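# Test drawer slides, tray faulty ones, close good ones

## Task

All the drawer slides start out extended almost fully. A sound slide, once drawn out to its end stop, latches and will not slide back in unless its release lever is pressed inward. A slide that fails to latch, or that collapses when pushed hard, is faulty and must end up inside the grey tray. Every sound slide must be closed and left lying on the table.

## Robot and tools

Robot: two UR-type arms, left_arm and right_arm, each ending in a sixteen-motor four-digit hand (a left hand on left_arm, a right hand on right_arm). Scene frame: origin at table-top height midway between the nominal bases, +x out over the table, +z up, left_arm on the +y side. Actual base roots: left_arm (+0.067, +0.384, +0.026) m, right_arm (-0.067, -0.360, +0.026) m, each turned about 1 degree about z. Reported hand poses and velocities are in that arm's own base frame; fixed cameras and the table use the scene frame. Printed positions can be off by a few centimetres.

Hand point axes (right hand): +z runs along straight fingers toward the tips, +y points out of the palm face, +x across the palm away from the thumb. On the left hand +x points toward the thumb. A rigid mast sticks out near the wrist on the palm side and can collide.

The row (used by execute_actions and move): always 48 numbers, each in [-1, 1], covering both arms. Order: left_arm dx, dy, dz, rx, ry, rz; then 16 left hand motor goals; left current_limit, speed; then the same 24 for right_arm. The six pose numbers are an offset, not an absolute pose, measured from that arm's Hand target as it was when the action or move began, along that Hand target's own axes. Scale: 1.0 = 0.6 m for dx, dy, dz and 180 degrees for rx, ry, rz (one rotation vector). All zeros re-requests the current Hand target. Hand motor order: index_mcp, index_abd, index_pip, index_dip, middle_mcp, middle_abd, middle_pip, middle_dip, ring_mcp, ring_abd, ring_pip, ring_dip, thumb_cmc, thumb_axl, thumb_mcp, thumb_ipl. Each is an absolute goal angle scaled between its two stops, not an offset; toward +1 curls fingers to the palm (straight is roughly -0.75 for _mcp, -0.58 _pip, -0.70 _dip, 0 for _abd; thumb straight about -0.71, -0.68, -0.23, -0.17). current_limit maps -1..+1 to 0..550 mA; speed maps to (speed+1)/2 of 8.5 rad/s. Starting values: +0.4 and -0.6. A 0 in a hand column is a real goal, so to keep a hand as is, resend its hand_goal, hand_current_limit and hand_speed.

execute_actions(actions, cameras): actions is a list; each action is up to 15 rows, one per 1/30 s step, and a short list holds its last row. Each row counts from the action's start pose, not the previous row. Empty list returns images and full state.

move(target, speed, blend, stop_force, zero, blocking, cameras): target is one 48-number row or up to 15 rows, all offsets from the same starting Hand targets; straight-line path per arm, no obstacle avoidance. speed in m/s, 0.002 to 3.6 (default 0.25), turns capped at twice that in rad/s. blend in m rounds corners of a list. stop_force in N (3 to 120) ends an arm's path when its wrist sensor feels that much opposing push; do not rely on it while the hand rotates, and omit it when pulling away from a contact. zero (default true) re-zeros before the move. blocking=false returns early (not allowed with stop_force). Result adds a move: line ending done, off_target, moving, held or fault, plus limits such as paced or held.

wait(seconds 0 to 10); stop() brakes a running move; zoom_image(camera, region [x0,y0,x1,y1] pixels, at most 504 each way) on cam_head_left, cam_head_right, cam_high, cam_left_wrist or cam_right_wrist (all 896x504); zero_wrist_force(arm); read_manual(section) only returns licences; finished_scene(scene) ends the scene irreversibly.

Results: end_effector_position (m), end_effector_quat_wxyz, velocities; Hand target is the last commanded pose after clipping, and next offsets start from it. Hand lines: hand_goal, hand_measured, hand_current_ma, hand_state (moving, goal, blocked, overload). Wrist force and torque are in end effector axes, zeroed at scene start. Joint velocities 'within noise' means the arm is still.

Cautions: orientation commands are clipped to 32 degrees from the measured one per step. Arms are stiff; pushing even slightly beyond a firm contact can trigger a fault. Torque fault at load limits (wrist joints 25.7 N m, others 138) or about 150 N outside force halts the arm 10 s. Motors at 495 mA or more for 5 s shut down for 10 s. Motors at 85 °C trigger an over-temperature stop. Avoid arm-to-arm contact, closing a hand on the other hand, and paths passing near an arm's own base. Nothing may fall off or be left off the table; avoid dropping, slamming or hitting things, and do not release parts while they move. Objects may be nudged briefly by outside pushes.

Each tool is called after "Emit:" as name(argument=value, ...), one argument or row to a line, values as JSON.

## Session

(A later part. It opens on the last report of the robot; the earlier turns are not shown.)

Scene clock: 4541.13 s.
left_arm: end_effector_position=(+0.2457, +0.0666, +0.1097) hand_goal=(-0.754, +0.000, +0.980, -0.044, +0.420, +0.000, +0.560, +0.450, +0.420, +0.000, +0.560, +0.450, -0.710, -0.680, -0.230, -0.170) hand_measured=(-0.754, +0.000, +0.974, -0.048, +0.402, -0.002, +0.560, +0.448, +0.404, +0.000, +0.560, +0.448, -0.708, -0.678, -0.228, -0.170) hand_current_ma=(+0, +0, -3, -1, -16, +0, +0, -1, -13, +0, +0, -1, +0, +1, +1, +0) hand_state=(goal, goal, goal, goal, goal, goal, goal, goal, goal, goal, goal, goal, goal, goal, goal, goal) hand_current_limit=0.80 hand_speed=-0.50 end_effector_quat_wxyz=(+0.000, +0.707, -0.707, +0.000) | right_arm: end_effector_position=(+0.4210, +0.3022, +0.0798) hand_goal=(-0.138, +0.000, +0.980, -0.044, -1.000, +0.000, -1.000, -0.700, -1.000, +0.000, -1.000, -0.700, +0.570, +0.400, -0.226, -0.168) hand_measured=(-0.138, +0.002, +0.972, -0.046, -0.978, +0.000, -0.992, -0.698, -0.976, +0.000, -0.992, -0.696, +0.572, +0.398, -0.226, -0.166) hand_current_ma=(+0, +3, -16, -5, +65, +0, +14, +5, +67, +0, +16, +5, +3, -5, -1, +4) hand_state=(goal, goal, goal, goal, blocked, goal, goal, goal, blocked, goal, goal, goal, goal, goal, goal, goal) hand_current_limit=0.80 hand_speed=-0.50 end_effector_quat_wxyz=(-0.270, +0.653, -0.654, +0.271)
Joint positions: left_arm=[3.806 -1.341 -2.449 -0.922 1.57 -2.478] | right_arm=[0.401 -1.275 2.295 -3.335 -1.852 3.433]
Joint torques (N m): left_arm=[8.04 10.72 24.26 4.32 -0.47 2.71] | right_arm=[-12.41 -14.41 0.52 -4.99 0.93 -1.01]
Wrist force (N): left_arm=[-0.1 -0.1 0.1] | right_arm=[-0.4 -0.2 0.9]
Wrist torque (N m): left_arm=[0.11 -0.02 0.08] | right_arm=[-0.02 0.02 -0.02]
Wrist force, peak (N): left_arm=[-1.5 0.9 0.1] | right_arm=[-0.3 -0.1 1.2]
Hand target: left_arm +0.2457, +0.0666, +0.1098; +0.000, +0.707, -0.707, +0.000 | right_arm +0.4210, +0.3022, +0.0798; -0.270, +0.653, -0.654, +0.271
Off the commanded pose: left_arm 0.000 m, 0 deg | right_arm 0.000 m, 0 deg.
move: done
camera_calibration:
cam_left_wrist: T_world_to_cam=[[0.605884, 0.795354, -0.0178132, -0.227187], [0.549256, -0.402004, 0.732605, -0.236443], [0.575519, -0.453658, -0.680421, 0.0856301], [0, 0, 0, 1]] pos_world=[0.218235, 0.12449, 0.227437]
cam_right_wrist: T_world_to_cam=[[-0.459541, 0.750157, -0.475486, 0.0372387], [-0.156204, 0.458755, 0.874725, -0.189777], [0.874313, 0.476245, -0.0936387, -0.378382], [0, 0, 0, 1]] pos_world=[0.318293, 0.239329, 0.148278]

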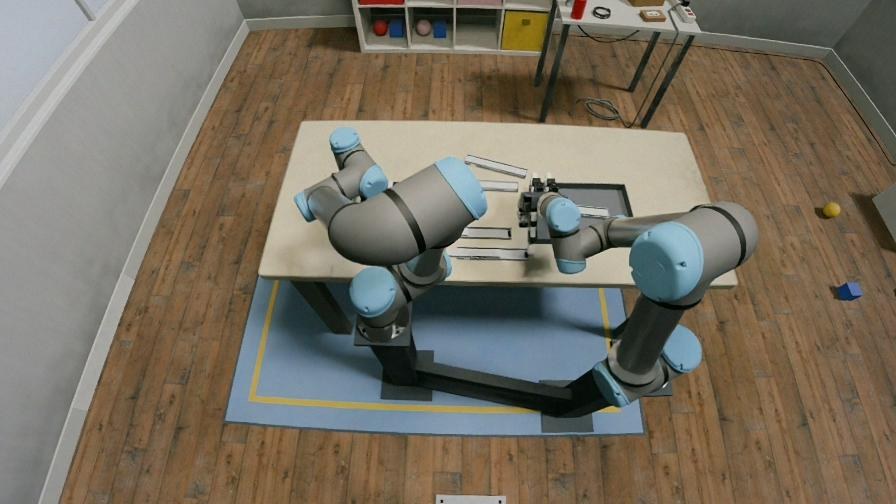

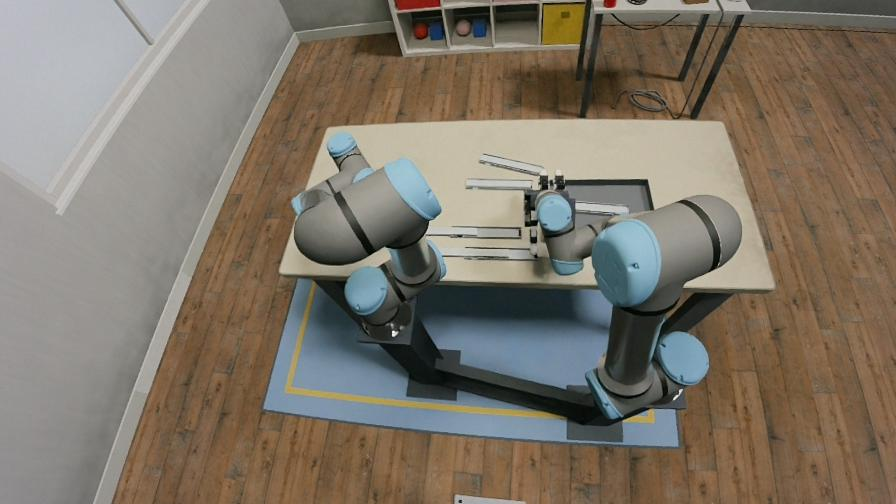

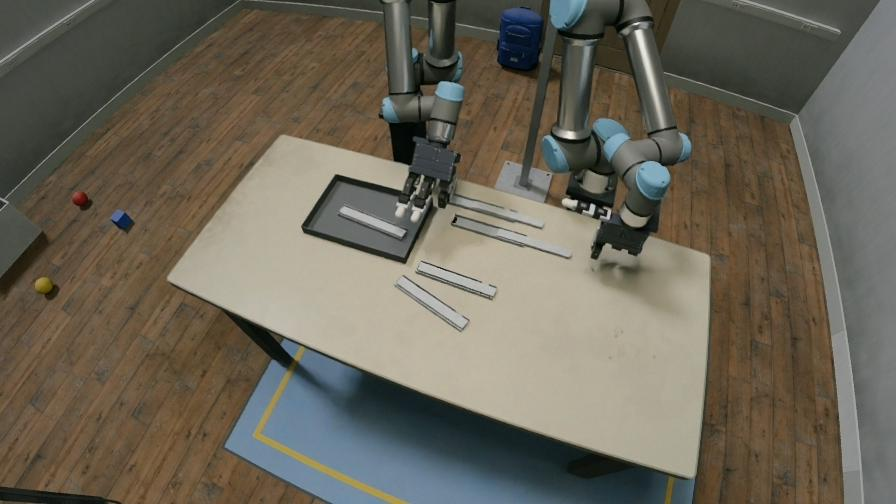

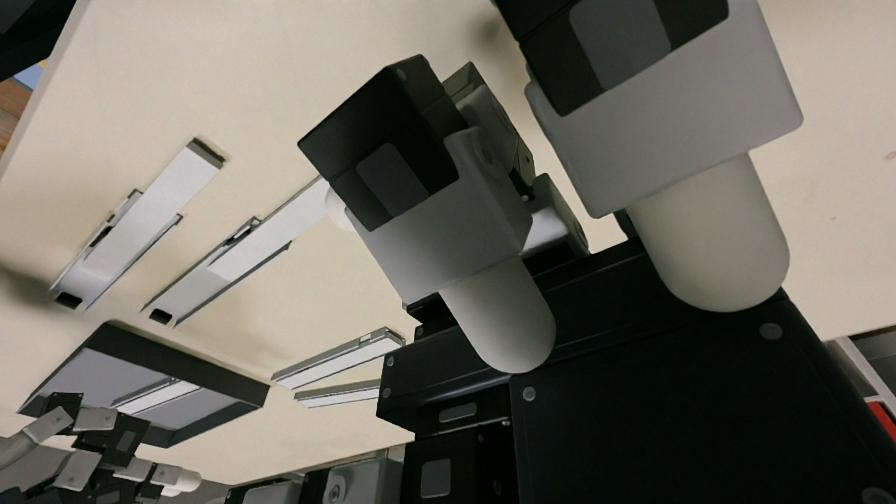

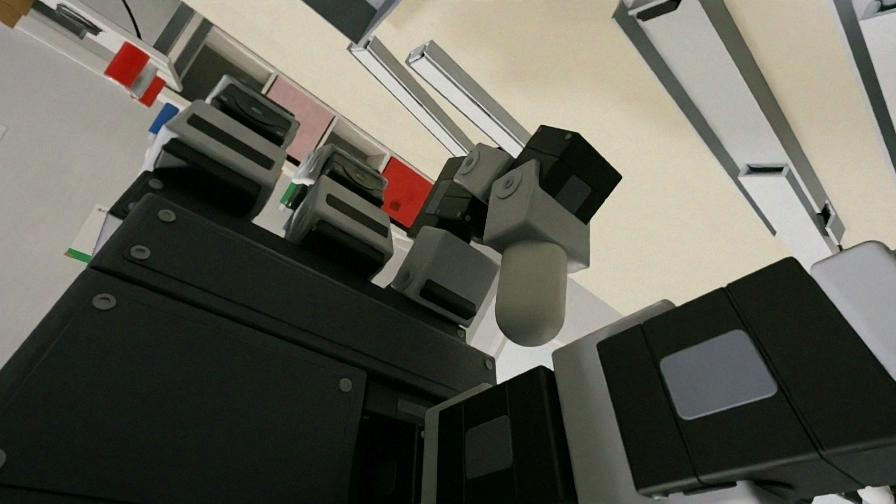

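Emit:
move(
  target=[
    [0,0,0.1338,0,0,0,-0.753,0,0.98,-0.043,0.42,0,0.56,0.45,0.42,0,0.56,0.45,-0.71,-0.68,-0.23,-0.17,0.8,-0.5,0,0.1143,0.1143,0,0,0,-0.137,0,0.98,-0.043,-1,0,-1,-0.7,-1,0,-1,-0.7,0.571,0.401,-0.226,-0.168,0.8,-0.5],
  ],
  speed=0.1,
  stop_force=8,
  cameras=["cam_high","cam_right_wrist","cam_left_wrist","cam_head_right"],
)

Emit:
zoom_image(
  camera="cam_head_right",
  region=[380, 160, 560, 280],
)

Emit:
zoom_image(
  camera="cam_high",
  region=[430, 170, 620, 290],
)

Scene clock: 4557.37 s.
left_arm: end_effector_position=(+0.2458, +0.0666, +0.0295) hand_goal=(-0.754, +0.000, +0.980, -0.044, +0.420, +0.000, +0.560, +0.450, +0.420, +0.000, +0.560, +0.450, -0.710, -0.680, -0.230, -0.170) hand_measured=(-0.754, +0.000, +0.974, -0.048, +0.402, -0.002, +0.560, +0.448, +0.404, +0.000, +0.560, +0.448, -0.708, -0.678, -0.228, -0.170) hand_current_ma=(+0, +0, -3, -1, -16, +0, +0, -1, -13, +0, +0, -1, +0, +1, +1, +0) hand_state=(goal, goal, goal, goal, goal, goal, goal, goal, goal, goal, goal, goal, goal, goal, goal, goal) hand_current_limit=0.80 hand_speed=-0.50 end_effector_quat_wxyz=(+0.000, +0.707, -0.707, +0.000) | right_arm: end_effector_position=(+0.4211, +0.3022, -0.0171) hand_goal=(-0.138, +0.000, +0.980, -0.044, -1.000, +0.000, -1.000, -0.700, -1.000, +0.000, -1.000, -0.700, +0.570, +0.400, -0.226, -0.168) hand_measured=(-0.138, +0.002, +0.972, -0.046, -0.978, +0.000, -0.992, -0.698, -0.978, +0.000, -0.992, -0.696, +0.572, +0.398, -0.226, -0.166) hand_current_ma=(+0, +3, -15, -5, +61, +0, +14, +5, +62, +0, +16, +5, +3, -5, -1, +4) hand_state=(goal, goal, goal, goal, blocked, goal, goal, goal, blocked, goal, goal, goal, goal, goal, goal, goal) hand_current_limit=0.80 hand_speed=-0.50 end_effector_quat_wxyz=(-0.270, +0.653, -0.654, +0.271)
Joint positions: left_arm=[3.806 -1.574 -2.56 -0.578 1.57 -2.478] | right_arm=[0.401 -0.991 2.313 -3.638 -1.852 3.433]
Joint torques (N m): left_arm=[-2.22 7.04 21.76 4.64 1.69 -0.82] | right_arm=[-3.35 -22.14 1.95 -5.37 0.92 -1.68]
Wrist force (N): left_arm=[-0.1 -0.1 0.1] | right_arm=[-0.2 -0.1 0.9]
Wrist torque (N m): left_arm=[0.10 -0.03 0.04] | right_arm=[0.00 -0.01 0.01]
Wrist force, peak (N): left_arm=[0.0 0.1 1.0] | right_arm=[-0.2 1.0 1.6]
Hand target: left_arm +0.2458, +0.0666, +0.0295; +0.000, +0.707, -0.707, +0.000 | right_arm +0.4210, +0.3022, -0.0171; -0.270, +0.653, -0.654, +0.271
Off the commanded pose: left_arm 0.000 m, 0 deg | right_arm 0.000 m, 0 deg.
move: done
camera_calibration:
cam_left_wrist: T_world_to_cam=[[0.606005, 0.795265, -0.0176525, -0.228797], [0.549123, -0.402178, 0.73261, -0.177578], [0.57552, -0.453658, -0.68042, 0.0309801], [0, 0, 0, 1]] pos_world=[0.218335, 0.12459, 0.147136]
cam_right_wrist: T_world_to_cam=[[-0.459541, 0.750157, -0.475486, -0.00883588], [-0.156204, 0.458755, 0.874725, -0.105016], [0.874313, 0.476245, -0.0936387, -0.387456], [0, 0, 0, 1]] pos_world=[0.318293, 0.239329, 0.0513783]
Images, in order (width x height): cam_head_right 896x504, cam_high 896x504, cam_left_wrist 896x504, cam_right_wrist 896x504.

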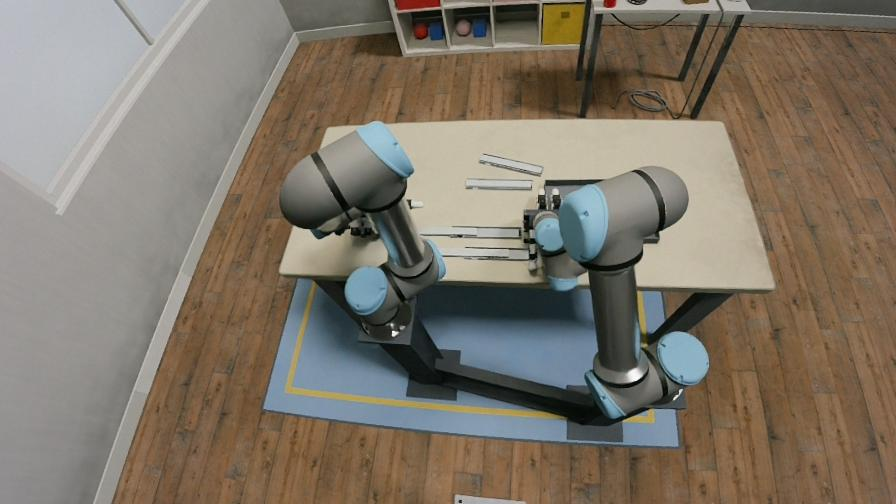

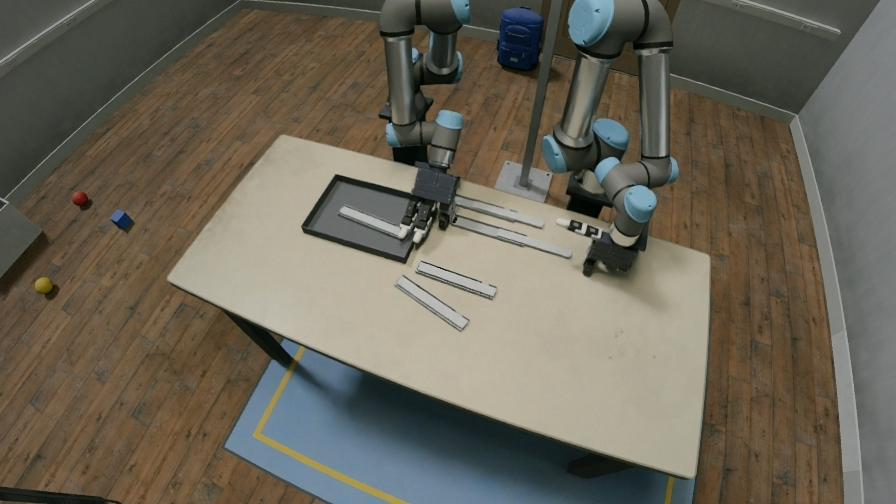

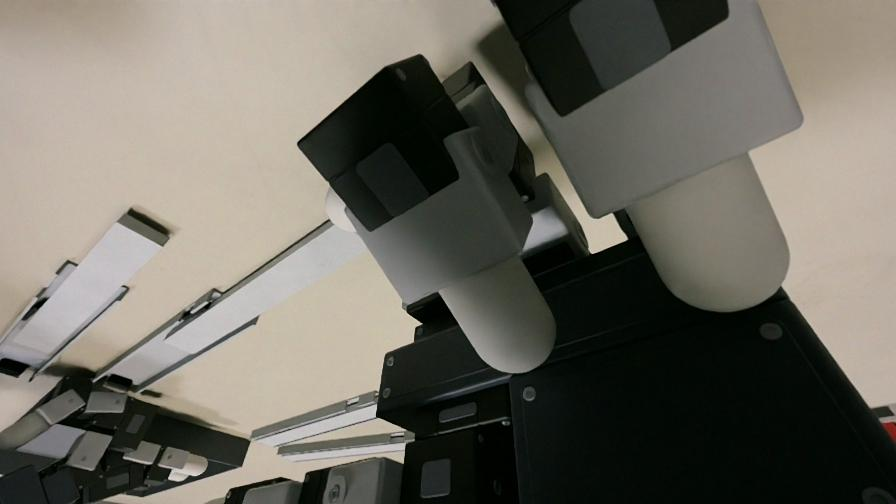

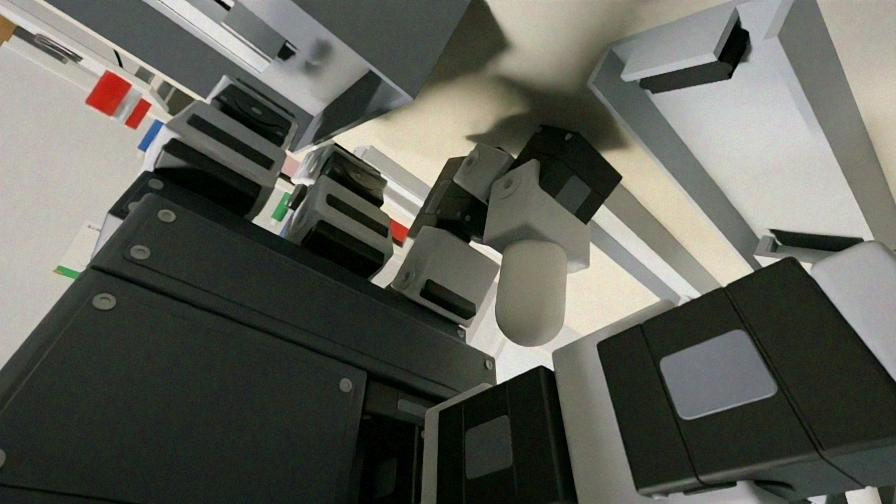

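Scaled by 2.800 from the camera's 896x504 image, which has a finer 1280x720 frame.

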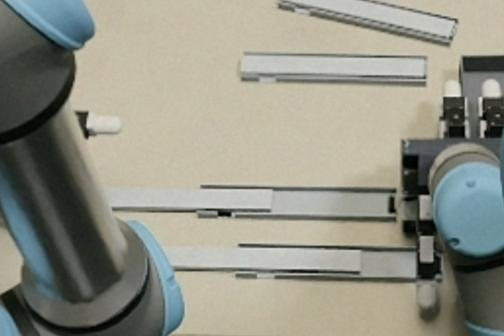

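Scaled by 2.653 from the camera's 896x504 image, which has a finer 1280x720 frame.

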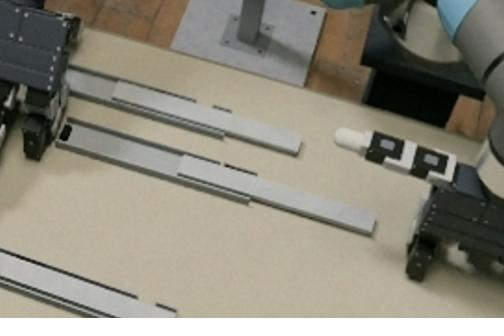

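Emit:
move(
  target=[
    [0.11,0,0,0,0,0,-0.753,0,0.98,-0.043,0.42,0,0.56,0.45,0.42,0,0.56,0.45,-0.71,-0.68,-0.23,-0.17,0.8,-0.5,0,0,0,0,0,0,-0.137,0,0.98,-0.043,-1,0,-1,-0.7,-1,0,-1,-0.7,0.571,0.401,-0.226,-0.168,0.8,-0.5],
  ],
  speed=0.03,
  stop_force=12,
  cameras=["cam_high","cam_right_wrist","cam_left_wrist","cam_head_right"],
)

Emit:
zoom_image(
  camera="cam_head_right",
  region=[380, 160, 560, 280],
)

Emit:
zoom_image(
  camera="cam_left_wrist",
  region=[0, 180, 420, 400],
)

Emit:
zoom_image(
  camera="cam_right_wrist",
  region=[500, 0, 896, 260],
)

Scene clock: 4570.90 s.
left_arm: end_effector_position=(+0.2458, +0.0153, +0.0295) hand_goal=(-0.754, +0.000, +0.980, -0.044, +0.420, +0.000, +0.560, +0.450, +0.420, +0.000, +0.560, +0.450, -0.710, -0.680, -0.230, -0.170) hand_measured=(-0.754, +0.050, +0.978, -0.048, +0.402, -0.002, +0.560, +0.448, +0.404, +0.000, +0.560, +0.448, -0.708, -0.678, -0.228, -0.170) hand_current_ma=(+0, +63, -1, -1, -16, +0, +0, -1, -13, +0, +0, -1, +0, +1, +1, +0) hand_state=(goal, blocked, goal, goal, goal, goal, goal, goal, goal, goal, goal, goal, goal, goal, goal, goal) hand_current_limit=0.80 hand_speed=-0.50 end_effector_quat_wxyz=(+0.000, +0.707, -0.707, +0.001) | right_arm: end_effector_position=(+0.4210, +0.3021, -0.0171) hand_goal=(-0.138, +0.000, +0.980, -0.044, -1.000, +0.000, -1.000, -0.700, -1.000, +0.000, -1.000, -0.700, +0.570, +0.400, -0.226, -0.168) hand_measured=(-0.138, +0.042, +0.976, -0.046, -0.978, +0.000, -0.992, -0.698, -0.978, +0.000, -0.992, -0.696, +0.572, +0.398, -0.226, -0.166) hand_current_ma=(+1, +106, -8, -5, +61, +0, +14, +5, +62, +0, +16, +5, +3, -5, -1, +4) hand_state=(goal, blocked, goal, goal, blocked, goal, goal, goal, blocked, goal, goal, goal, goal, goal, goal, goal) hand_current_limit=0.80 hand_speed=-0.50 end_effector_quat_wxyz=(-0.270, +0.653, -0.654, +0.271)
Joint positions: left_arm=[3.669 -1.549 -2.585 -0.579 1.57 -2.615] | right_arm=[0.401 -0.991 2.314 -3.638 -1.852 3.433]
Joint torques (N m): left_arm=[-9.12 6.1 19.88 -0.87 -1.55 -2.2] | right_arm=[12.09 -21.79 -0.46 -3.75 2.57 2.3]
Wrist force (N): left_arm=[-6.1 0.4 -0.2] | right_arm=[6.6 -1.5 -0.6]
Wrist torque (N m): left_arm=[0.12 -0.23 -0.50] | right_arm=[0.07 0.05 0.29]
Wrist force, peak (N): left_arm=[-14.0 -0.1 -4.7] | right_arm=[13.3 -3.4 -2.6]
Hand target: left_arm +0.2458, +0.0153, +0.0295; +0.000, +0.707, -0.707, +0.001 (not the last commanded pose) | right_arm +0.4210, +0.3022, -0.0171; -0.270, +0.653, -0.654, +0.271
Off the commanded pose: left_arm 0.015 m, 0 deg | right_arm 0.000 m, 0 deg.
move: contact (left_arm)
camera_calibration:
cam_left_wrist: T_world_to_cam=[[0.606006, 0.795264, -0.0176508, -0.187998], [0.549121, -0.40218, 0.73261, -0.198283], [0.57552, -0.453658, -0.68042, 0.0077755], [0, 0, 0, 1]] pos_world=[0.218335, 0.0732902, 0.147236]
cam_right_wrist: T_world_to_cam=[[-0.459582, 0.750134, -0.475482, -0.00886512], [-0.156128, 0.458796, 0.874717, -0.104963], [0.874304, 0.476241, -0.0937378, -0.387456], [0, 0, 0, 1]] pos_world=[0.318293, 0.239329, 0.0512781]
Images, in order (width x height): cam_head_right 896x504, cam_high 896x504, cam_left_wrist 896x504, cam_right_wrist 896x504.

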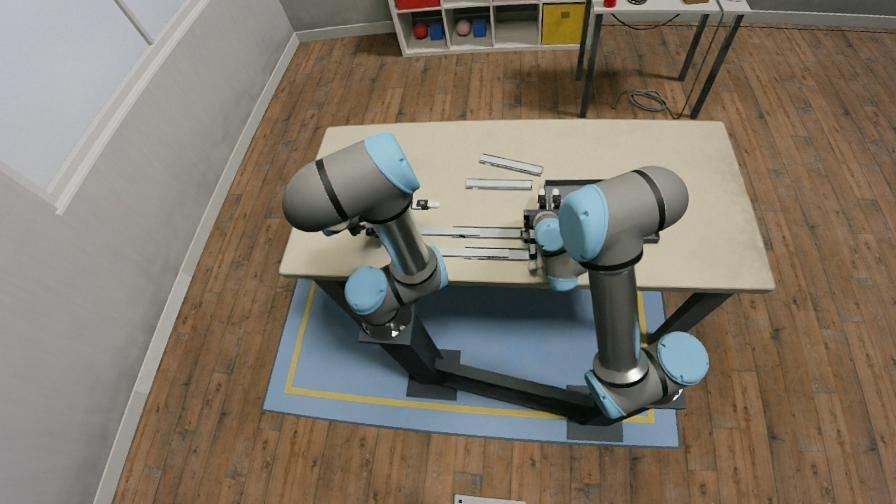

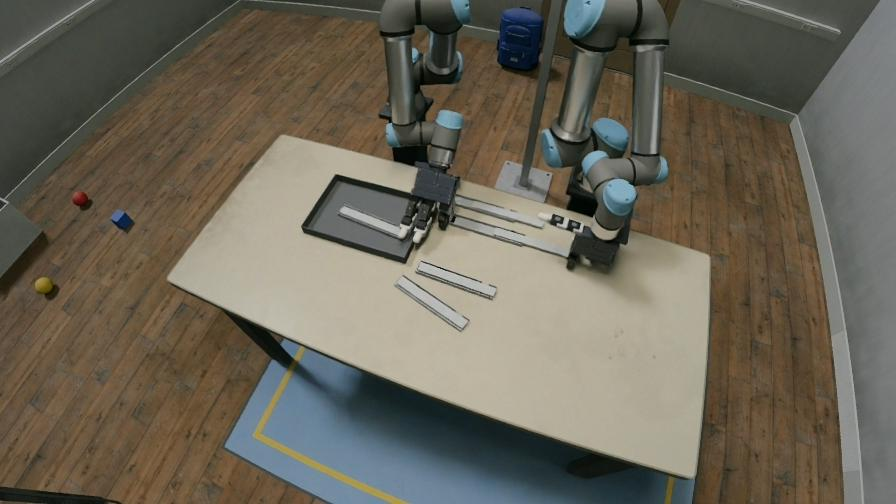

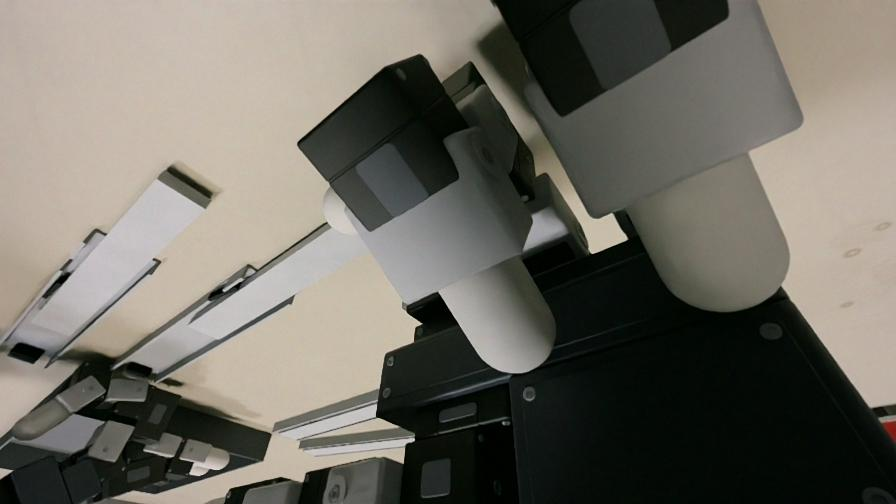

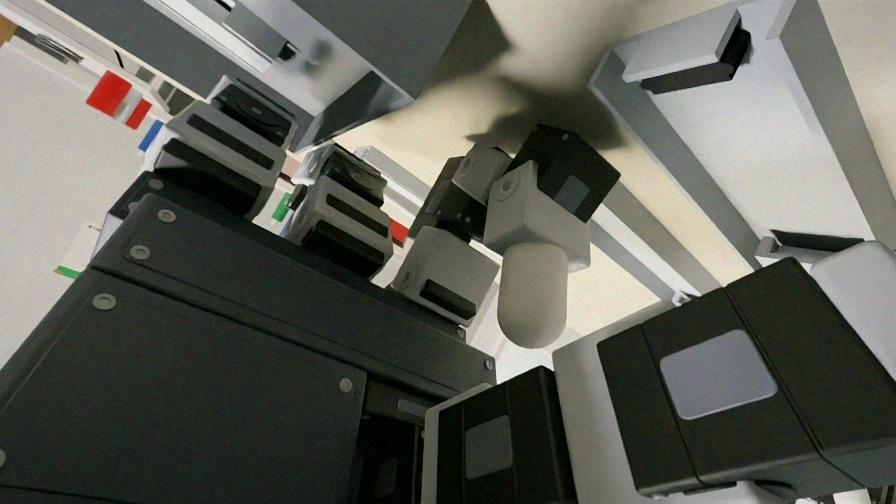

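Scaled by 2.800 from the camera's 896x504 image, which has a finer 1280x720 frame.

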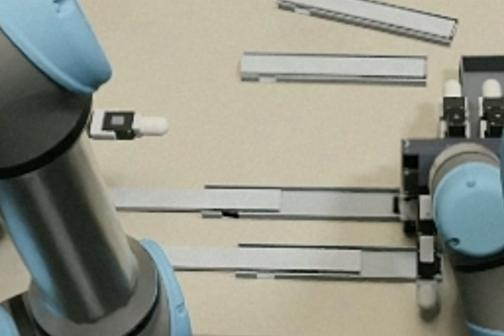

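Scaled by 1.200 from the camera's 896x504 image, which has a finer 1280x720 frame.

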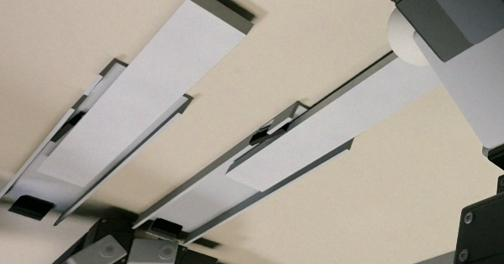

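Scaled by 1.273 from the camera's 896x504 image, which has a finer 1280x720 frame.

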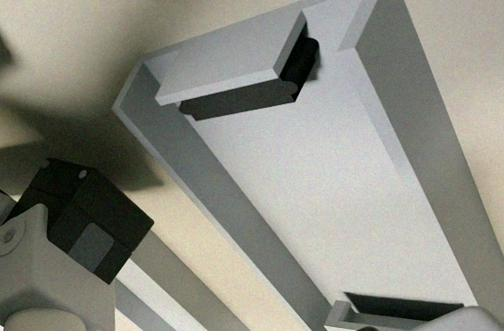

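Emit:
move(
  target=[
    [0.03,0,0,0,0,0,-0.753,0,0.98,-0.043,0.42,0,0.56,0.45,0.42,0,0.56,0.45,-0.71,-0.68,-0.23,-0.17,0.8,-0.5,0,0,0,0,0,0,-0.137,0,0.98,-0.043,-1,0,-1,-0.7,-1,0,-1,-0.7,0.571,0.401,-0.226,-0.168,0.8,-0.5],
  ],
  speed=0.015,
  stop_force=28,
  zero=false,
  cameras=["cam_left_wrist"],
)

Emit:
zoom_image(
  camera="cam_left_wrist",
  region=[0, 180, 420, 400],
)

Scene clock: 4582.07 s.
left_arm: end_effector_position=(+0.2459, +0.0106, +0.0296) hand_goal=(-0.754, +0.000, +0.980, -0.044, +0.420, +0.000, +0.560, +0.450, +0.420, +0.000, +0.560, +0.450, -0.710, -0.680, -0.230, -0.170) hand_measured=(-0.746, +0.114, +0.982, -0.048, +0.402, -0.002, +0.560, +0.448, +0.404, +0.000, +0.560, +0.448, -0.708, -0.678, -0.228, -0.170) hand_current_ma=(+4, +237, +0, -1, -16, +0, +0, -1, -13, +0, +0, -1, +0, +1, +1, +0) hand_state=(goal, blocked, goal, goal, goal, goal, goal, goal, goal, goal, goal, goal, goal, goal, goal, goal) hand_current_limit=0.80 hand_speed=-0.50 end_effector_quat_wxyz=(+0.000, +0.707, -0.707, +0.000) | right_arm: end_effector_position=(+0.4210, +0.3022, -0.0171) hand_goal=(-0.138, +0.000, +0.980, -0.044, -1.000, +0.000, -1.000, -0.700, -1.000, +0.000, -1.000, -0.700, +0.570, +0.400, -0.226, -0.168) hand_measured=(-0.136, +0.080, +0.978, -0.046, -0.978, +0.000, -0.992, -0.698, -0.978, +0.000, -0.992, -0.696, +0.572, +0.398, -0.226, -0.166) hand_current_ma=(+4, +242, -2, -5, +61, +0, +14, +5, +62, +0, +16, +5, +3, -5, -1, +4) hand_state=(goal, blocked, goal, goal, blocked, goal, goal, goal, blocked, goal, goal, goal, goal, goal, goal, goal) hand_current_limit=0.80 hand_speed=-0.50 end_effector_quat_wxyz=(-0.270, +0.653, -0.654, +0.271)
Joint positions: left_arm=[3.655 -1.547 -2.586 -0.579 1.57 -2.628] | right_arm=[0.401 -0.991 2.314 -3.638 -1.852 3.433]
Joint torques (N m): left_arm=[-8.06 2.16 15.4 -1.58 -4.62 -1.9] | right_arm=[10.81 -26.13 -22.72 -0.63 7.56 2.06]
Wrist force (N): left_arm=[-19.2 -0.1 -7.6] | right_arm=[23.8 -7.8 -5.9]
Wrist torque (N m): left_arm=[0.66 -0.53 -1.48] | right_arm=[0.25 0.18 1.02]
Wrist force, peak (N): left_arm=[-28.8 -0.1 -12.9] | right_arm=[24.2 -7.6 -5.5]
Hand target: left_arm +0.2459, +0.0106, +0.0296; +0.000, +0.707, -0.707, +0.000 (not the last commanded pose) | right_arm +0.4210, +0.3022, -0.0171; -0.270, +0.653, -0.654, +0.271
Off the commanded pose: left_arm 0.013 m, 0 deg | right_arm 0.000 m, 0 deg.
move: contact (left_arm)
camera_calibration:
cam_left_wrist: T_world_to_cam=[[0.605956, 0.795308, -0.0174003, -0.184289], [0.549052, -0.402302, 0.732595, -0.200147], [0.575639, -0.453474, -0.680442, 0.00560715], [0, 0, 0, 1]] pos_world=[0.218335, 0.0685899, 0.147235]
Images, in order (width x height): cam_left_wrist 896x504.

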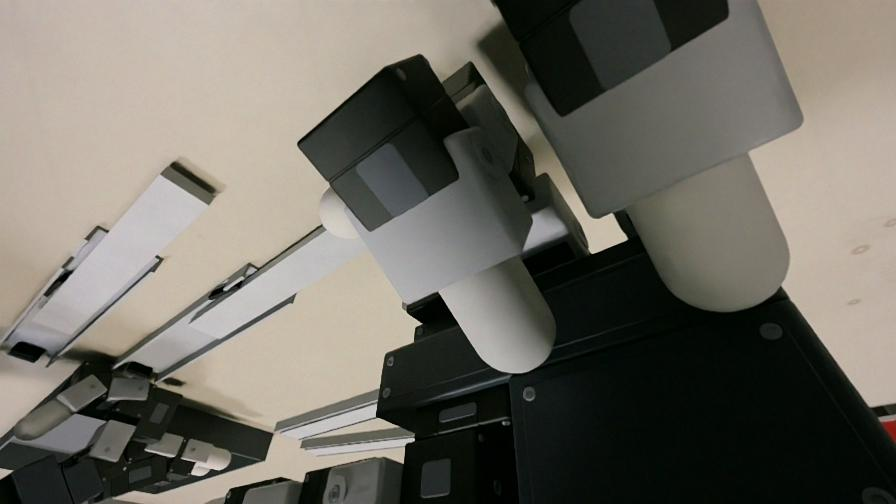

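Scaled by 1.200 from the camera's 896x504 image, which has a finer 1280x720 frame.

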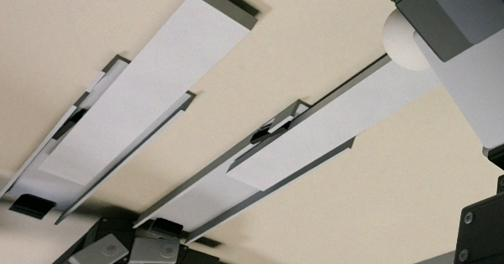

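Emit:
move(
  target=[
    [0.035,0,0,0,0,0,-0.753,0,0.98,-0.043,0.42,0,0.56,0.45,0.42,0,0.56,0.45,-0.71,-0.68,-0.23,-0.17,0.8,-0.5,0,0,0,0,0,0,-0.137,0,0.98,-0.043,-1,0,-1,-0.7,-1,0,-1,-0.7,0.571,0.401,-0.226,-0.168,0.8,-0.5],
  ],
  speed=0.012,
  stop_force=43,
  zero=false,
  cameras=["cam_left_wrist","cam_head_right"],
)

Emit:
zoom_image(
  camera="cam_left_wrist",
  region=[0, 180, 420, 400],
)

Emit:
zoom_image(
  camera="cam_head_right",
  region=[400, 200, 540, 280],
)

Scene clock: 4590.87 s.
left_arm: end_effector_position=(+0.2459, +0.0066, +0.0296) hand_goal=(-0.754, +0.000, +0.980, -0.044, +0.420, +0.000, +0.560, +0.450, +0.420, +0.000, +0.560, +0.450, -0.710, -0.680, -0.230, -0.170) hand_measured=(-0.734, +0.178, +0.986, -0.048, +0.402, -0.002, +0.560, +0.448, +0.404, +0.000, +0.560, +0.448, -0.708, -0.678, -0.228, -0.170) hand_current_ma=(+18, +478, +3, -1, -16, +0, +0, -1, -13, +0, +0, -1, +0, +1, +1, +0) hand_state=(goal, blocked, goal, goal, goal, goal, goal, goal, goal, goal, goal, goal, goal, goal, goal, goal) hand_current_limit=0.80 hand_speed=-0.50 end_effector_quat_wxyz=(+0.000, +0.707, -0.707, +0.000) | right_arm: end_effector_position=(+0.4210, +0.3021, -0.0171) hand_goal=(-0.138, +0.000, +0.980, -0.044, -1.000, +0.000, -1.000, -0.700, -1.000, +0.000, -1.000, -0.700, +0.570, +0.400, -0.226, -0.168) hand_measured=(-0.134, +0.118, +0.980, -0.046, -0.978, +0.000, -0.992, -0.698, -0.978, +0.000, -0.992, -0.696, +0.572, +0.398, -0.226, -0.166) hand_current_ma=(+9, +393, +1, -5, +61, +0, +14, +5, +62, +0, +16, +5, +3, -5, -1, +4) hand_state=(goal, blocked, goal, goal, blocked, goal, goal, goal, blocked, goal, goal, goal, goal, goal, goal, goal) hand_current_limit=0.80 hand_speed=-0.50 end_effector_quat_wxyz=(-0.270, +0.653, -0.654, +0.271)
Joint positions: left_arm=[3.643 -1.546 -2.587 -0.579 1.57 -2.64] | right_arm=[0.401 -0.991 2.314 -3.638 -1.852 3.433]
Joint torques (N m): left_arm=[-5.15 -1.33 6.54 -2.93 -8.25 -0.31] | right_arm=[9.76 -31.53 -22.17 -0.62 9.07 2.52]
Wrist force (N): left_arm=[-35.8 -0.8 -19.7] | right_arm=[35.0 -13.0 -9.6]
Wrist torque (N m): left_arm=[1.52 -0.89 -2.63] | right_arm=[0.35 0.17 1.53]
Wrist force, peak (N): left_arm=[-43.7 -0.6 -23.2] | right_arm=[35.6 -12.8 -9.4]
Hand target: left_arm +0.2459, +0.0066, +0.0296; +0.000, +0.707, -0.707, +0.000 (not the last commanded pose) | right_arm +0.4210, +0.3022, -0.0171; -0.270, +0.653, -0.654, +0.271
Off the commanded pose: left_arm 0.017 m, 0 deg | right_arm 0.000 m, 0 deg.
move: contact (left_arm)
camera_calibration:
cam_left_wrist: T_world_to_cam=[[0.605952, 0.795315, -0.0172023, -0.181118], [0.548958, -0.402406, 0.732608, -0.201826], [0.575732, -0.453369, -0.680434, 0.00366149], [0, 0, 0, 1]] pos_world=[0.218434, 0.0644898, 0.147235]
Images, in order (width x height): cam_head_right 896x504, cam_left_wrist 896x504.

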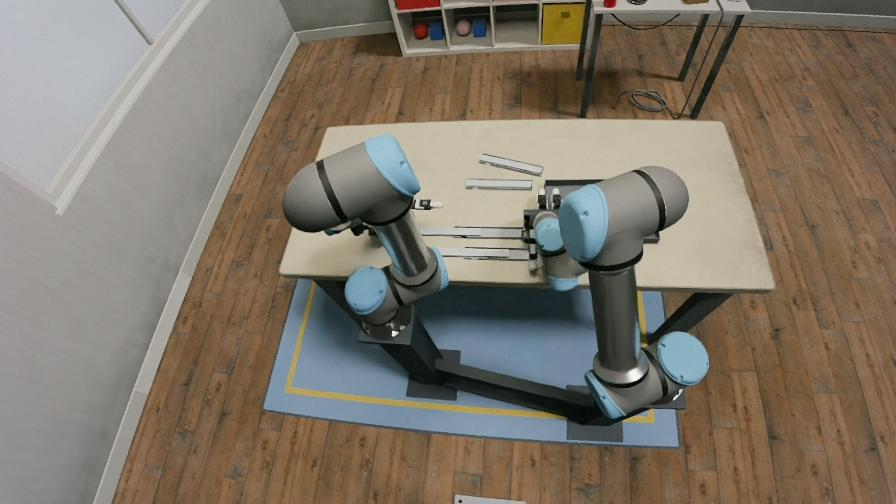

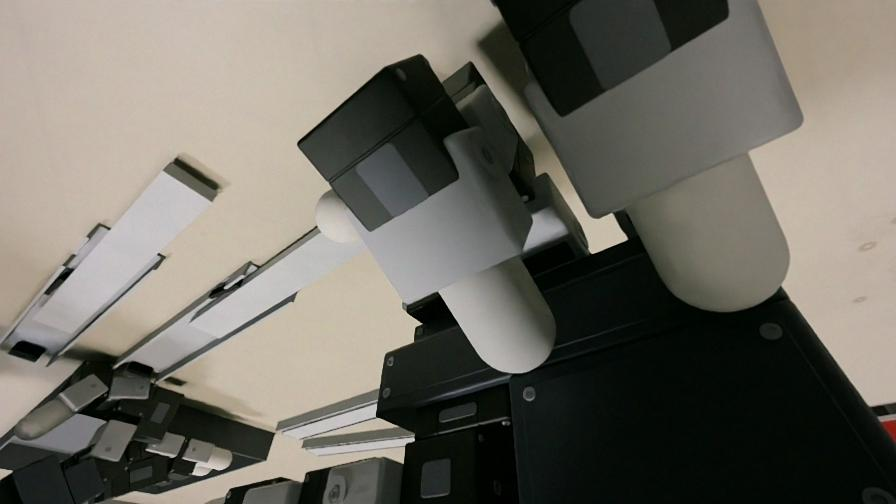

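Scaled by 1.200 from the camera's 896x504 image, which has a finer 1280x720 frame.

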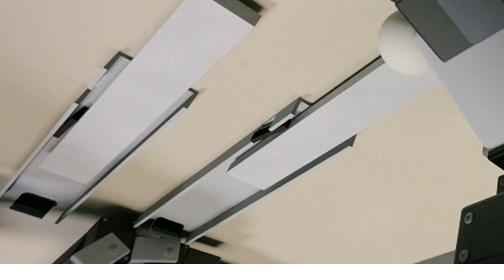

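Scaled by 3.600 from the camera's 896x504 image, which has a finer 1280x720 frame.

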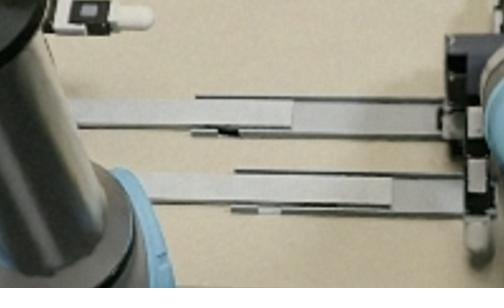

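Emit:
move(
  target=[
    [-0.0133,0,0,0,0,0,-0.753,0,0.98,-0.043,0.42,0,0.56,0.45,0.42,0,0.56,0.45,-0.71,-0.68,-0.23,-0.17,0.8,-0.5,0.025,-0.1025,-0.1025,0,0,0,-0.137,0,0.98,-0.043,-1,0,-1,-0.7,-1,0,-1,-0.7,0.571,0.401,-0.226,-0.168,0.8,-0.5],
    [-0.0133,0,0,0,0,0,-0.753,0,0.98,-0.043,0.42,0,0.56,0.45,0.42,0,0.56,0.45,-0.71,-0.68,-0.23,-0.17,0.8,-0.5,-0.3612,-0.2021,-0.0029,0.1389,0.009,-0.0142,-1,0,-1,-0.7,-1,0,-1,-0.7,-1,0,-1,-0.7,0.571,0.401,-0.226,-0.168,0.8,-0.5],
  ],
  speed=0.15,
  blend=0.02,
  cameras=["cam_left_wrist","cam_head_right","cam_head_left"],
)

Emit:
zoom_image(
  camera="cam_head_right",
  region=[400, 200, 540, 280],
)

Emit:
zoom_image(
  camera="cam_left_wrist",
  region=[0, 80, 420, 400],
)

Scene clock: 4619.03 s.
left_arm: end_effector_position=(+0.2460, +0.0145, +0.0296) hand_goal=(-0.754, +0.000, +0.980, -0.044, +0.420, +0.000, +0.560, +0.450, +0.420, +0.000, +0.560, +0.450, -0.710, -0.680, -0.230, -0.170) hand_measured=(-0.752, +0.004, +0.980, -0.048, +0.402, -0.002, +0.560, +0.448, +0.404, +0.000, +0.560, +0.448, -0.708, -0.678, -0.228, -0.170) hand_current_ma=(+0, +1, +0, -1, -16, +0, +0, -1, -13, +0, +0, -1, +0, +1, +1, +0) hand_state=(goal, goal, goal, goal, goal, goal, goal, goal, goal, goal, goal, goal, goal, goal, goal, goal) hand_current_limit=0.80 hand_speed=-0.50 end_effector_quat_wxyz=(+0.000, +0.707, -0.707, +0.000) | right_arm: end_effector_position=(+0.5058, +0.5188, +0.0697) hand_goal=(-1.000, +0.000, -1.000, -0.700, -1.000, +0.000, -1.000, -0.700, -1.000, +0.000, -1.000, -0.700, +0.570, +0.400, -0.226, -0.168) hand_measured=(-0.980, +0.002, -0.992, -0.698, -0.978, +0.000, -0.994, -0.698, -0.978, +0.000, -0.992, -0.696, +0.572, +0.398, -0.226, -0.166) hand_current_ma=(+57, +3, +15, +4, +60, +0, +14, +5, +61, +0, +16, +5, +2, -5, -1, +4) hand_state=(blocked, goal, goal, goal, blocked, goal, goal, goal, blocked, goal, goal, goal, goal, goal, goal, goal) hand_current_limit=0.80 hand_speed=-0.50 end_effector_quat_wxyz=(-0.390, +0.589, -0.569, +0.421)
Joint positions: left_arm=[3.666 -1.549 -2.585 -0.579 1.57 -2.617] | right_arm=[0.782 -0.769 1.712 -3.603 -2.313 3.425]
Joint torques (N m): left_arm=[-7.36 20.72 8.07 4.82 -1.29 -2.1] | right_arm=[-6.98 -35.56 -28.22 0.35 -1.75 -1.67]
Wrist force (N): left_arm=[-0.1 -0.2 0.2] | right_arm=[-0.3 0.1 1.3]
Wrist torque (N m): left_arm=[0.07 -0.01 -0.11] | right_arm=[-0.08 0.05 -0.01]
Wrist force, peak (N): left_arm=[-36.1 -0.8 -19.8] | right_arm=[35.0 -13.0 -9.8]
Hand target: left_arm +0.2459, +0.0145, +0.0296; +0.000, +0.707, -0.707, +0.000 | right_arm +0.5058, +0.5188, +0.0697; -0.390, +0.589, -0.569, +0.421
Off the commanded pose: left_arm 0.000 m, 0 deg | right_arm 0.000 m, 0 deg.
move: done
camera_calibration:
cam_left_wrist: T_world_to_cam=[[0.605953, 0.795314, -0.0172007, -0.187481], [0.548957, -0.402408, 0.732608, -0.198606], [0.575732, -0.453369, -0.680434, 0.00728844], [0, 0, 0, 1]] pos_world=[0.218434, 0.0724898, 0.147235]
Images, in order (width x height): cam_head_left 896x504, cam_head_right 896x504, cam_left_wrist 896x504.

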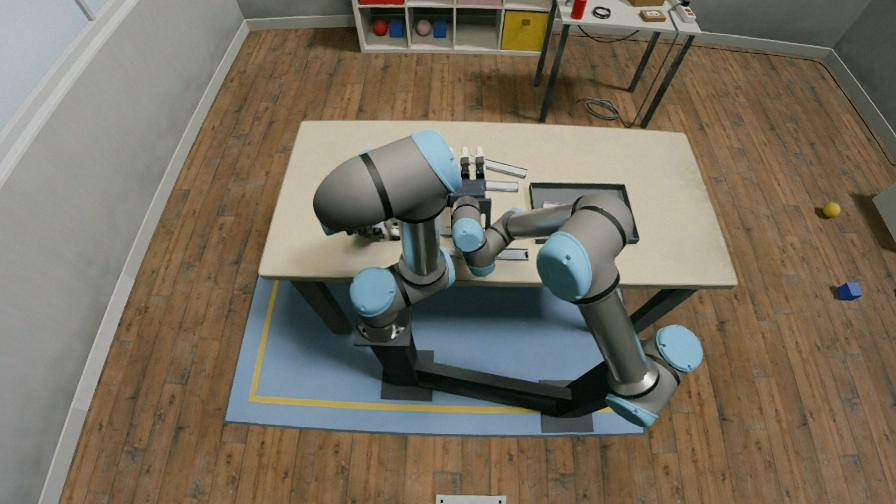

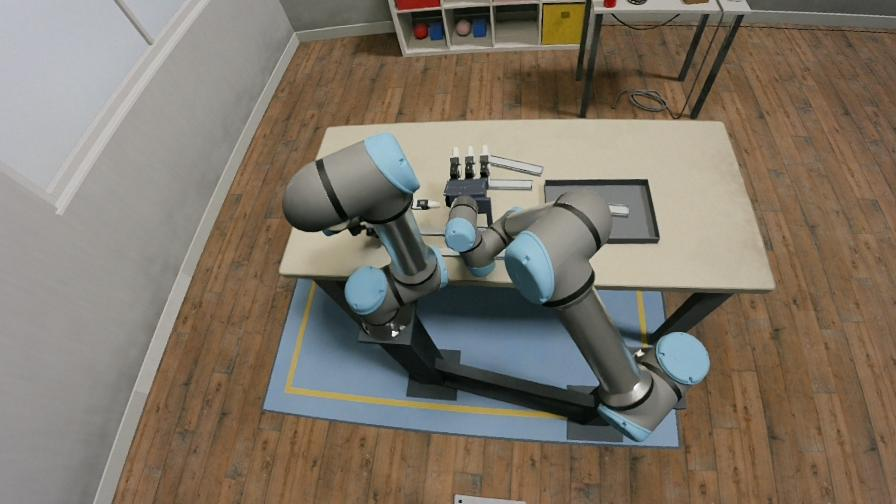

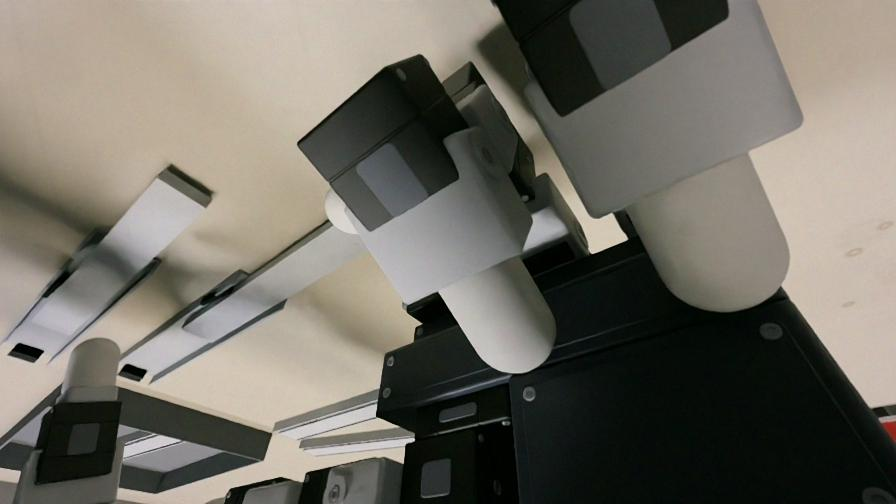

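Scaled by 3.600 from the camera's 896x504 image, which has a finer 1280x720 frame.

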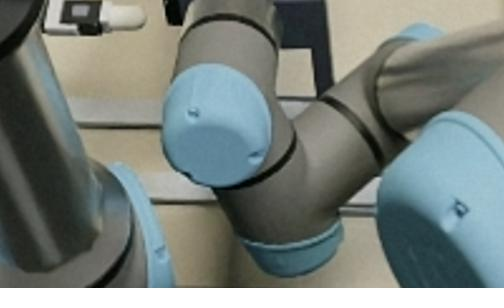

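Scaled by 1.200 from the camera's 896x504 image, which has a finer 1280x720 frame.

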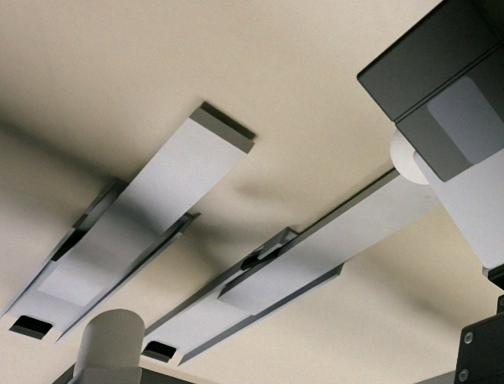

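Emit:
move(
  target=[
    [0,0,0,0,0,0,-0.753,0,0.98,-0.043,0.42,0,0.56,0.45,0.42,0,0.56,0.45,-0.71,-0.68,-0.23,-0.17,0.8,-0.5,-0.0052,0.0886,0.0447,0,0,0,-1,0,-1,-0.7,-1,0,-1,-0.7,-1,0,-1,-0.7,0.571,0.401,-0.226,-0.168,0.8,-0.5],
  ],
  speed=0.06,
  stop_force=5,
  cameras=["cam_left_wrist","cam_right_wrist"],
)

Emit:
zoom_image(
  camera="cam_left_wrist",
  region=[0, 130, 320, 400],
)

Scene clock: 4631.70 s.
left_arm: end_effector_position=(+0.2459, +0.0145, +0.0296) hand_goal=(-0.754, +0.000, +0.980, -0.044, +0.420, +0.000, +0.560, +0.450, +0.420, +0.000, +0.560, +0.450, -0.710, -0.680, -0.230, -0.170) hand_measured=(-0.752, +0.004, +0.980, -0.048, +0.402, -0.002, +0.560, +0.448, +0.404, +0.000, +0.560, +0.448, -0.708, -0.678, -0.228, -0.170) hand_current_ma=(+0, +1, +0, -1, -16, +0, +0, -1, -13, +0, +0, -1, +0, +1, +1, +0) hand_state=(goal, goal, goal, goal, goal, goal, goal, goal, goal, goal, goal, goal, goal, goal, goal, goal) hand_current_limit=0.80 hand_speed=-0.50 end_effector_quat_wxyz=(+0.000, +0.707, -0.707, +0.000) | right_arm: end_effector_position=(+0.5129, +0.5188, +0.0105) hand_goal=(-1.000, +0.000, -1.000, -0.700, -1.000, +0.000, -1.000, -0.700, -1.000, +0.000, -1.000, -0.700, +0.570, +0.400, -0.226, -0.168) hand_measured=(-0.980, +0.002, -0.992, -0.698, -0.978, +0.000, -0.994, -0.698, -0.978, +0.000, -0.992, -0.696, +0.568, +0.398, -0.226, -0.168) hand_current_ma=(+57, +3, +15, +4, +60, +0, +13, +5, +61, +0, +15, +5, -2, -5, -2, +1) hand_state=(blocked, goal, goal, goal, blocked, goal, goal, goal, blocked, goal, goal, goal, goal, goal, goal, goal) hand_current_limit=0.80 hand_speed=-0.50 end_effector_quat_wxyz=(-0.390, +0.589, -0.569, +0.421)
Joint positions: left_arm=[3.666 -1.548 -2.585 -0.579 1.57 -2.617] | right_arm=[0.774 -0.646 1.679 -3.698 -2.306 3.419]
Joint torques (N m): left_arm=[-7.27 20.58 6.8 4.84 -1.37 -2.03] | right_arm=[11.54 -64.21 2.1 0.07 -2 1.81]
Wrist force (N): left_arm=[-0.2 -0.3 0.1] | right_arm=[-0.3 0.1 1.3]
Wrist torque (N m): left_arm=[0.07 0.00 -0.12] | right_arm=[-0.07 0.06 0.05]
Wrist force, peak (N): left_arm=[-0.2 -0.7 0.1] | right_arm=[-0.5 0.7 1.7]
Hand target: left_arm +0.2459, +0.0145, +0.0296; +0.000, +0.707, -0.707, +0.000 | right_arm +0.5129, +0.5188, +0.0105; -0.390, +0.589, -0.569, +0.421
Off the commanded pose: left_arm 0.000 m, 0 deg | right_arm 0.000 m, 0 deg.
move: done
camera_calibration:
cam_left_wrist: T_world_to_cam=[[0.605953, 0.795314, -0.0172007, -0.187481], [0.548957, -0.402408, 0.732608, -0.198606], [0.575732, -0.453369, -0.680434, 0.00728844], [0, 0, 0, 1]] pos_world=[0.218434, 0.0724898, 0.147235]
cam_right_wrist: T_world_to_cam=[[-0.215672, 0.715929, -0.664027, -0.221309], [-0.511373, 0.49651, 0.70141, -0.0498373], [0.831855, 0.49084, 0.259023, -0.557789], [0, 0, 0, 1]] pos_world=[0.390784, 0.456971, 0.032482]
Images, in order (width x height): cam_left_wrist 896x504, cam_right_wrist 896x504.

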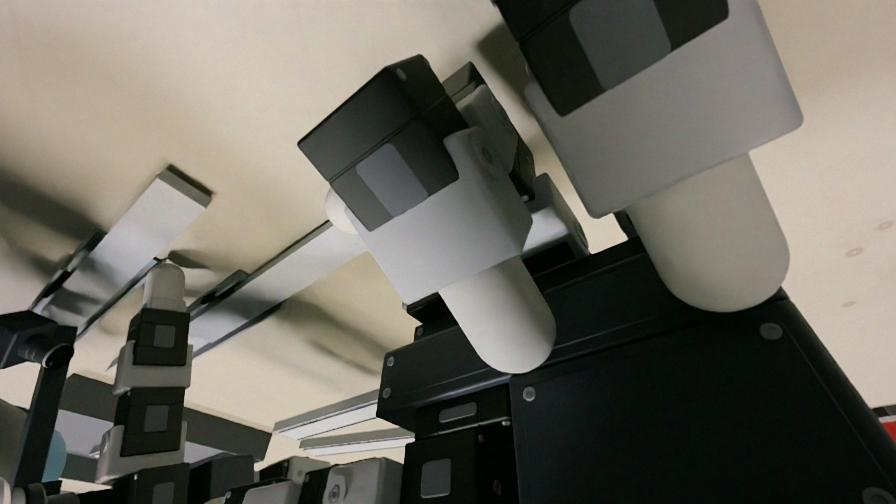

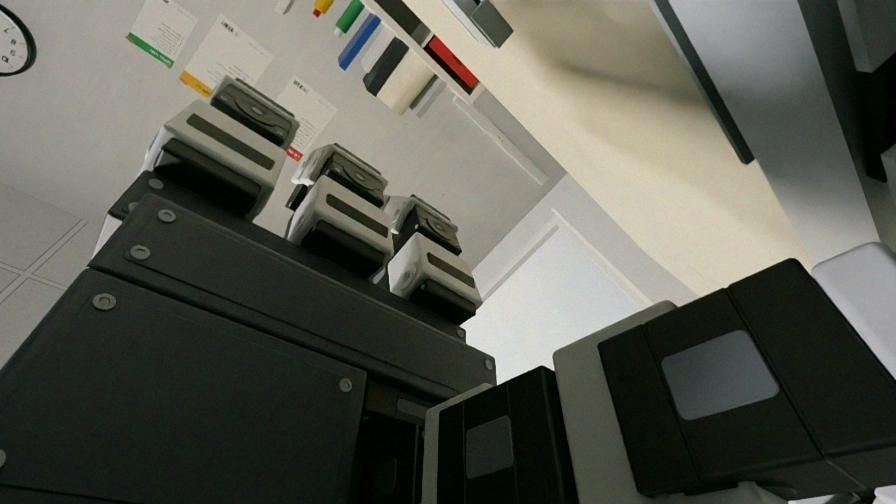

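Scaled by 1.575 from the camera's 896x504 image, which has a finer 1280x720 frame.

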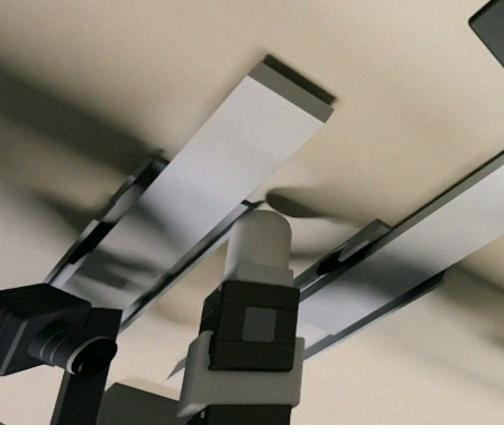

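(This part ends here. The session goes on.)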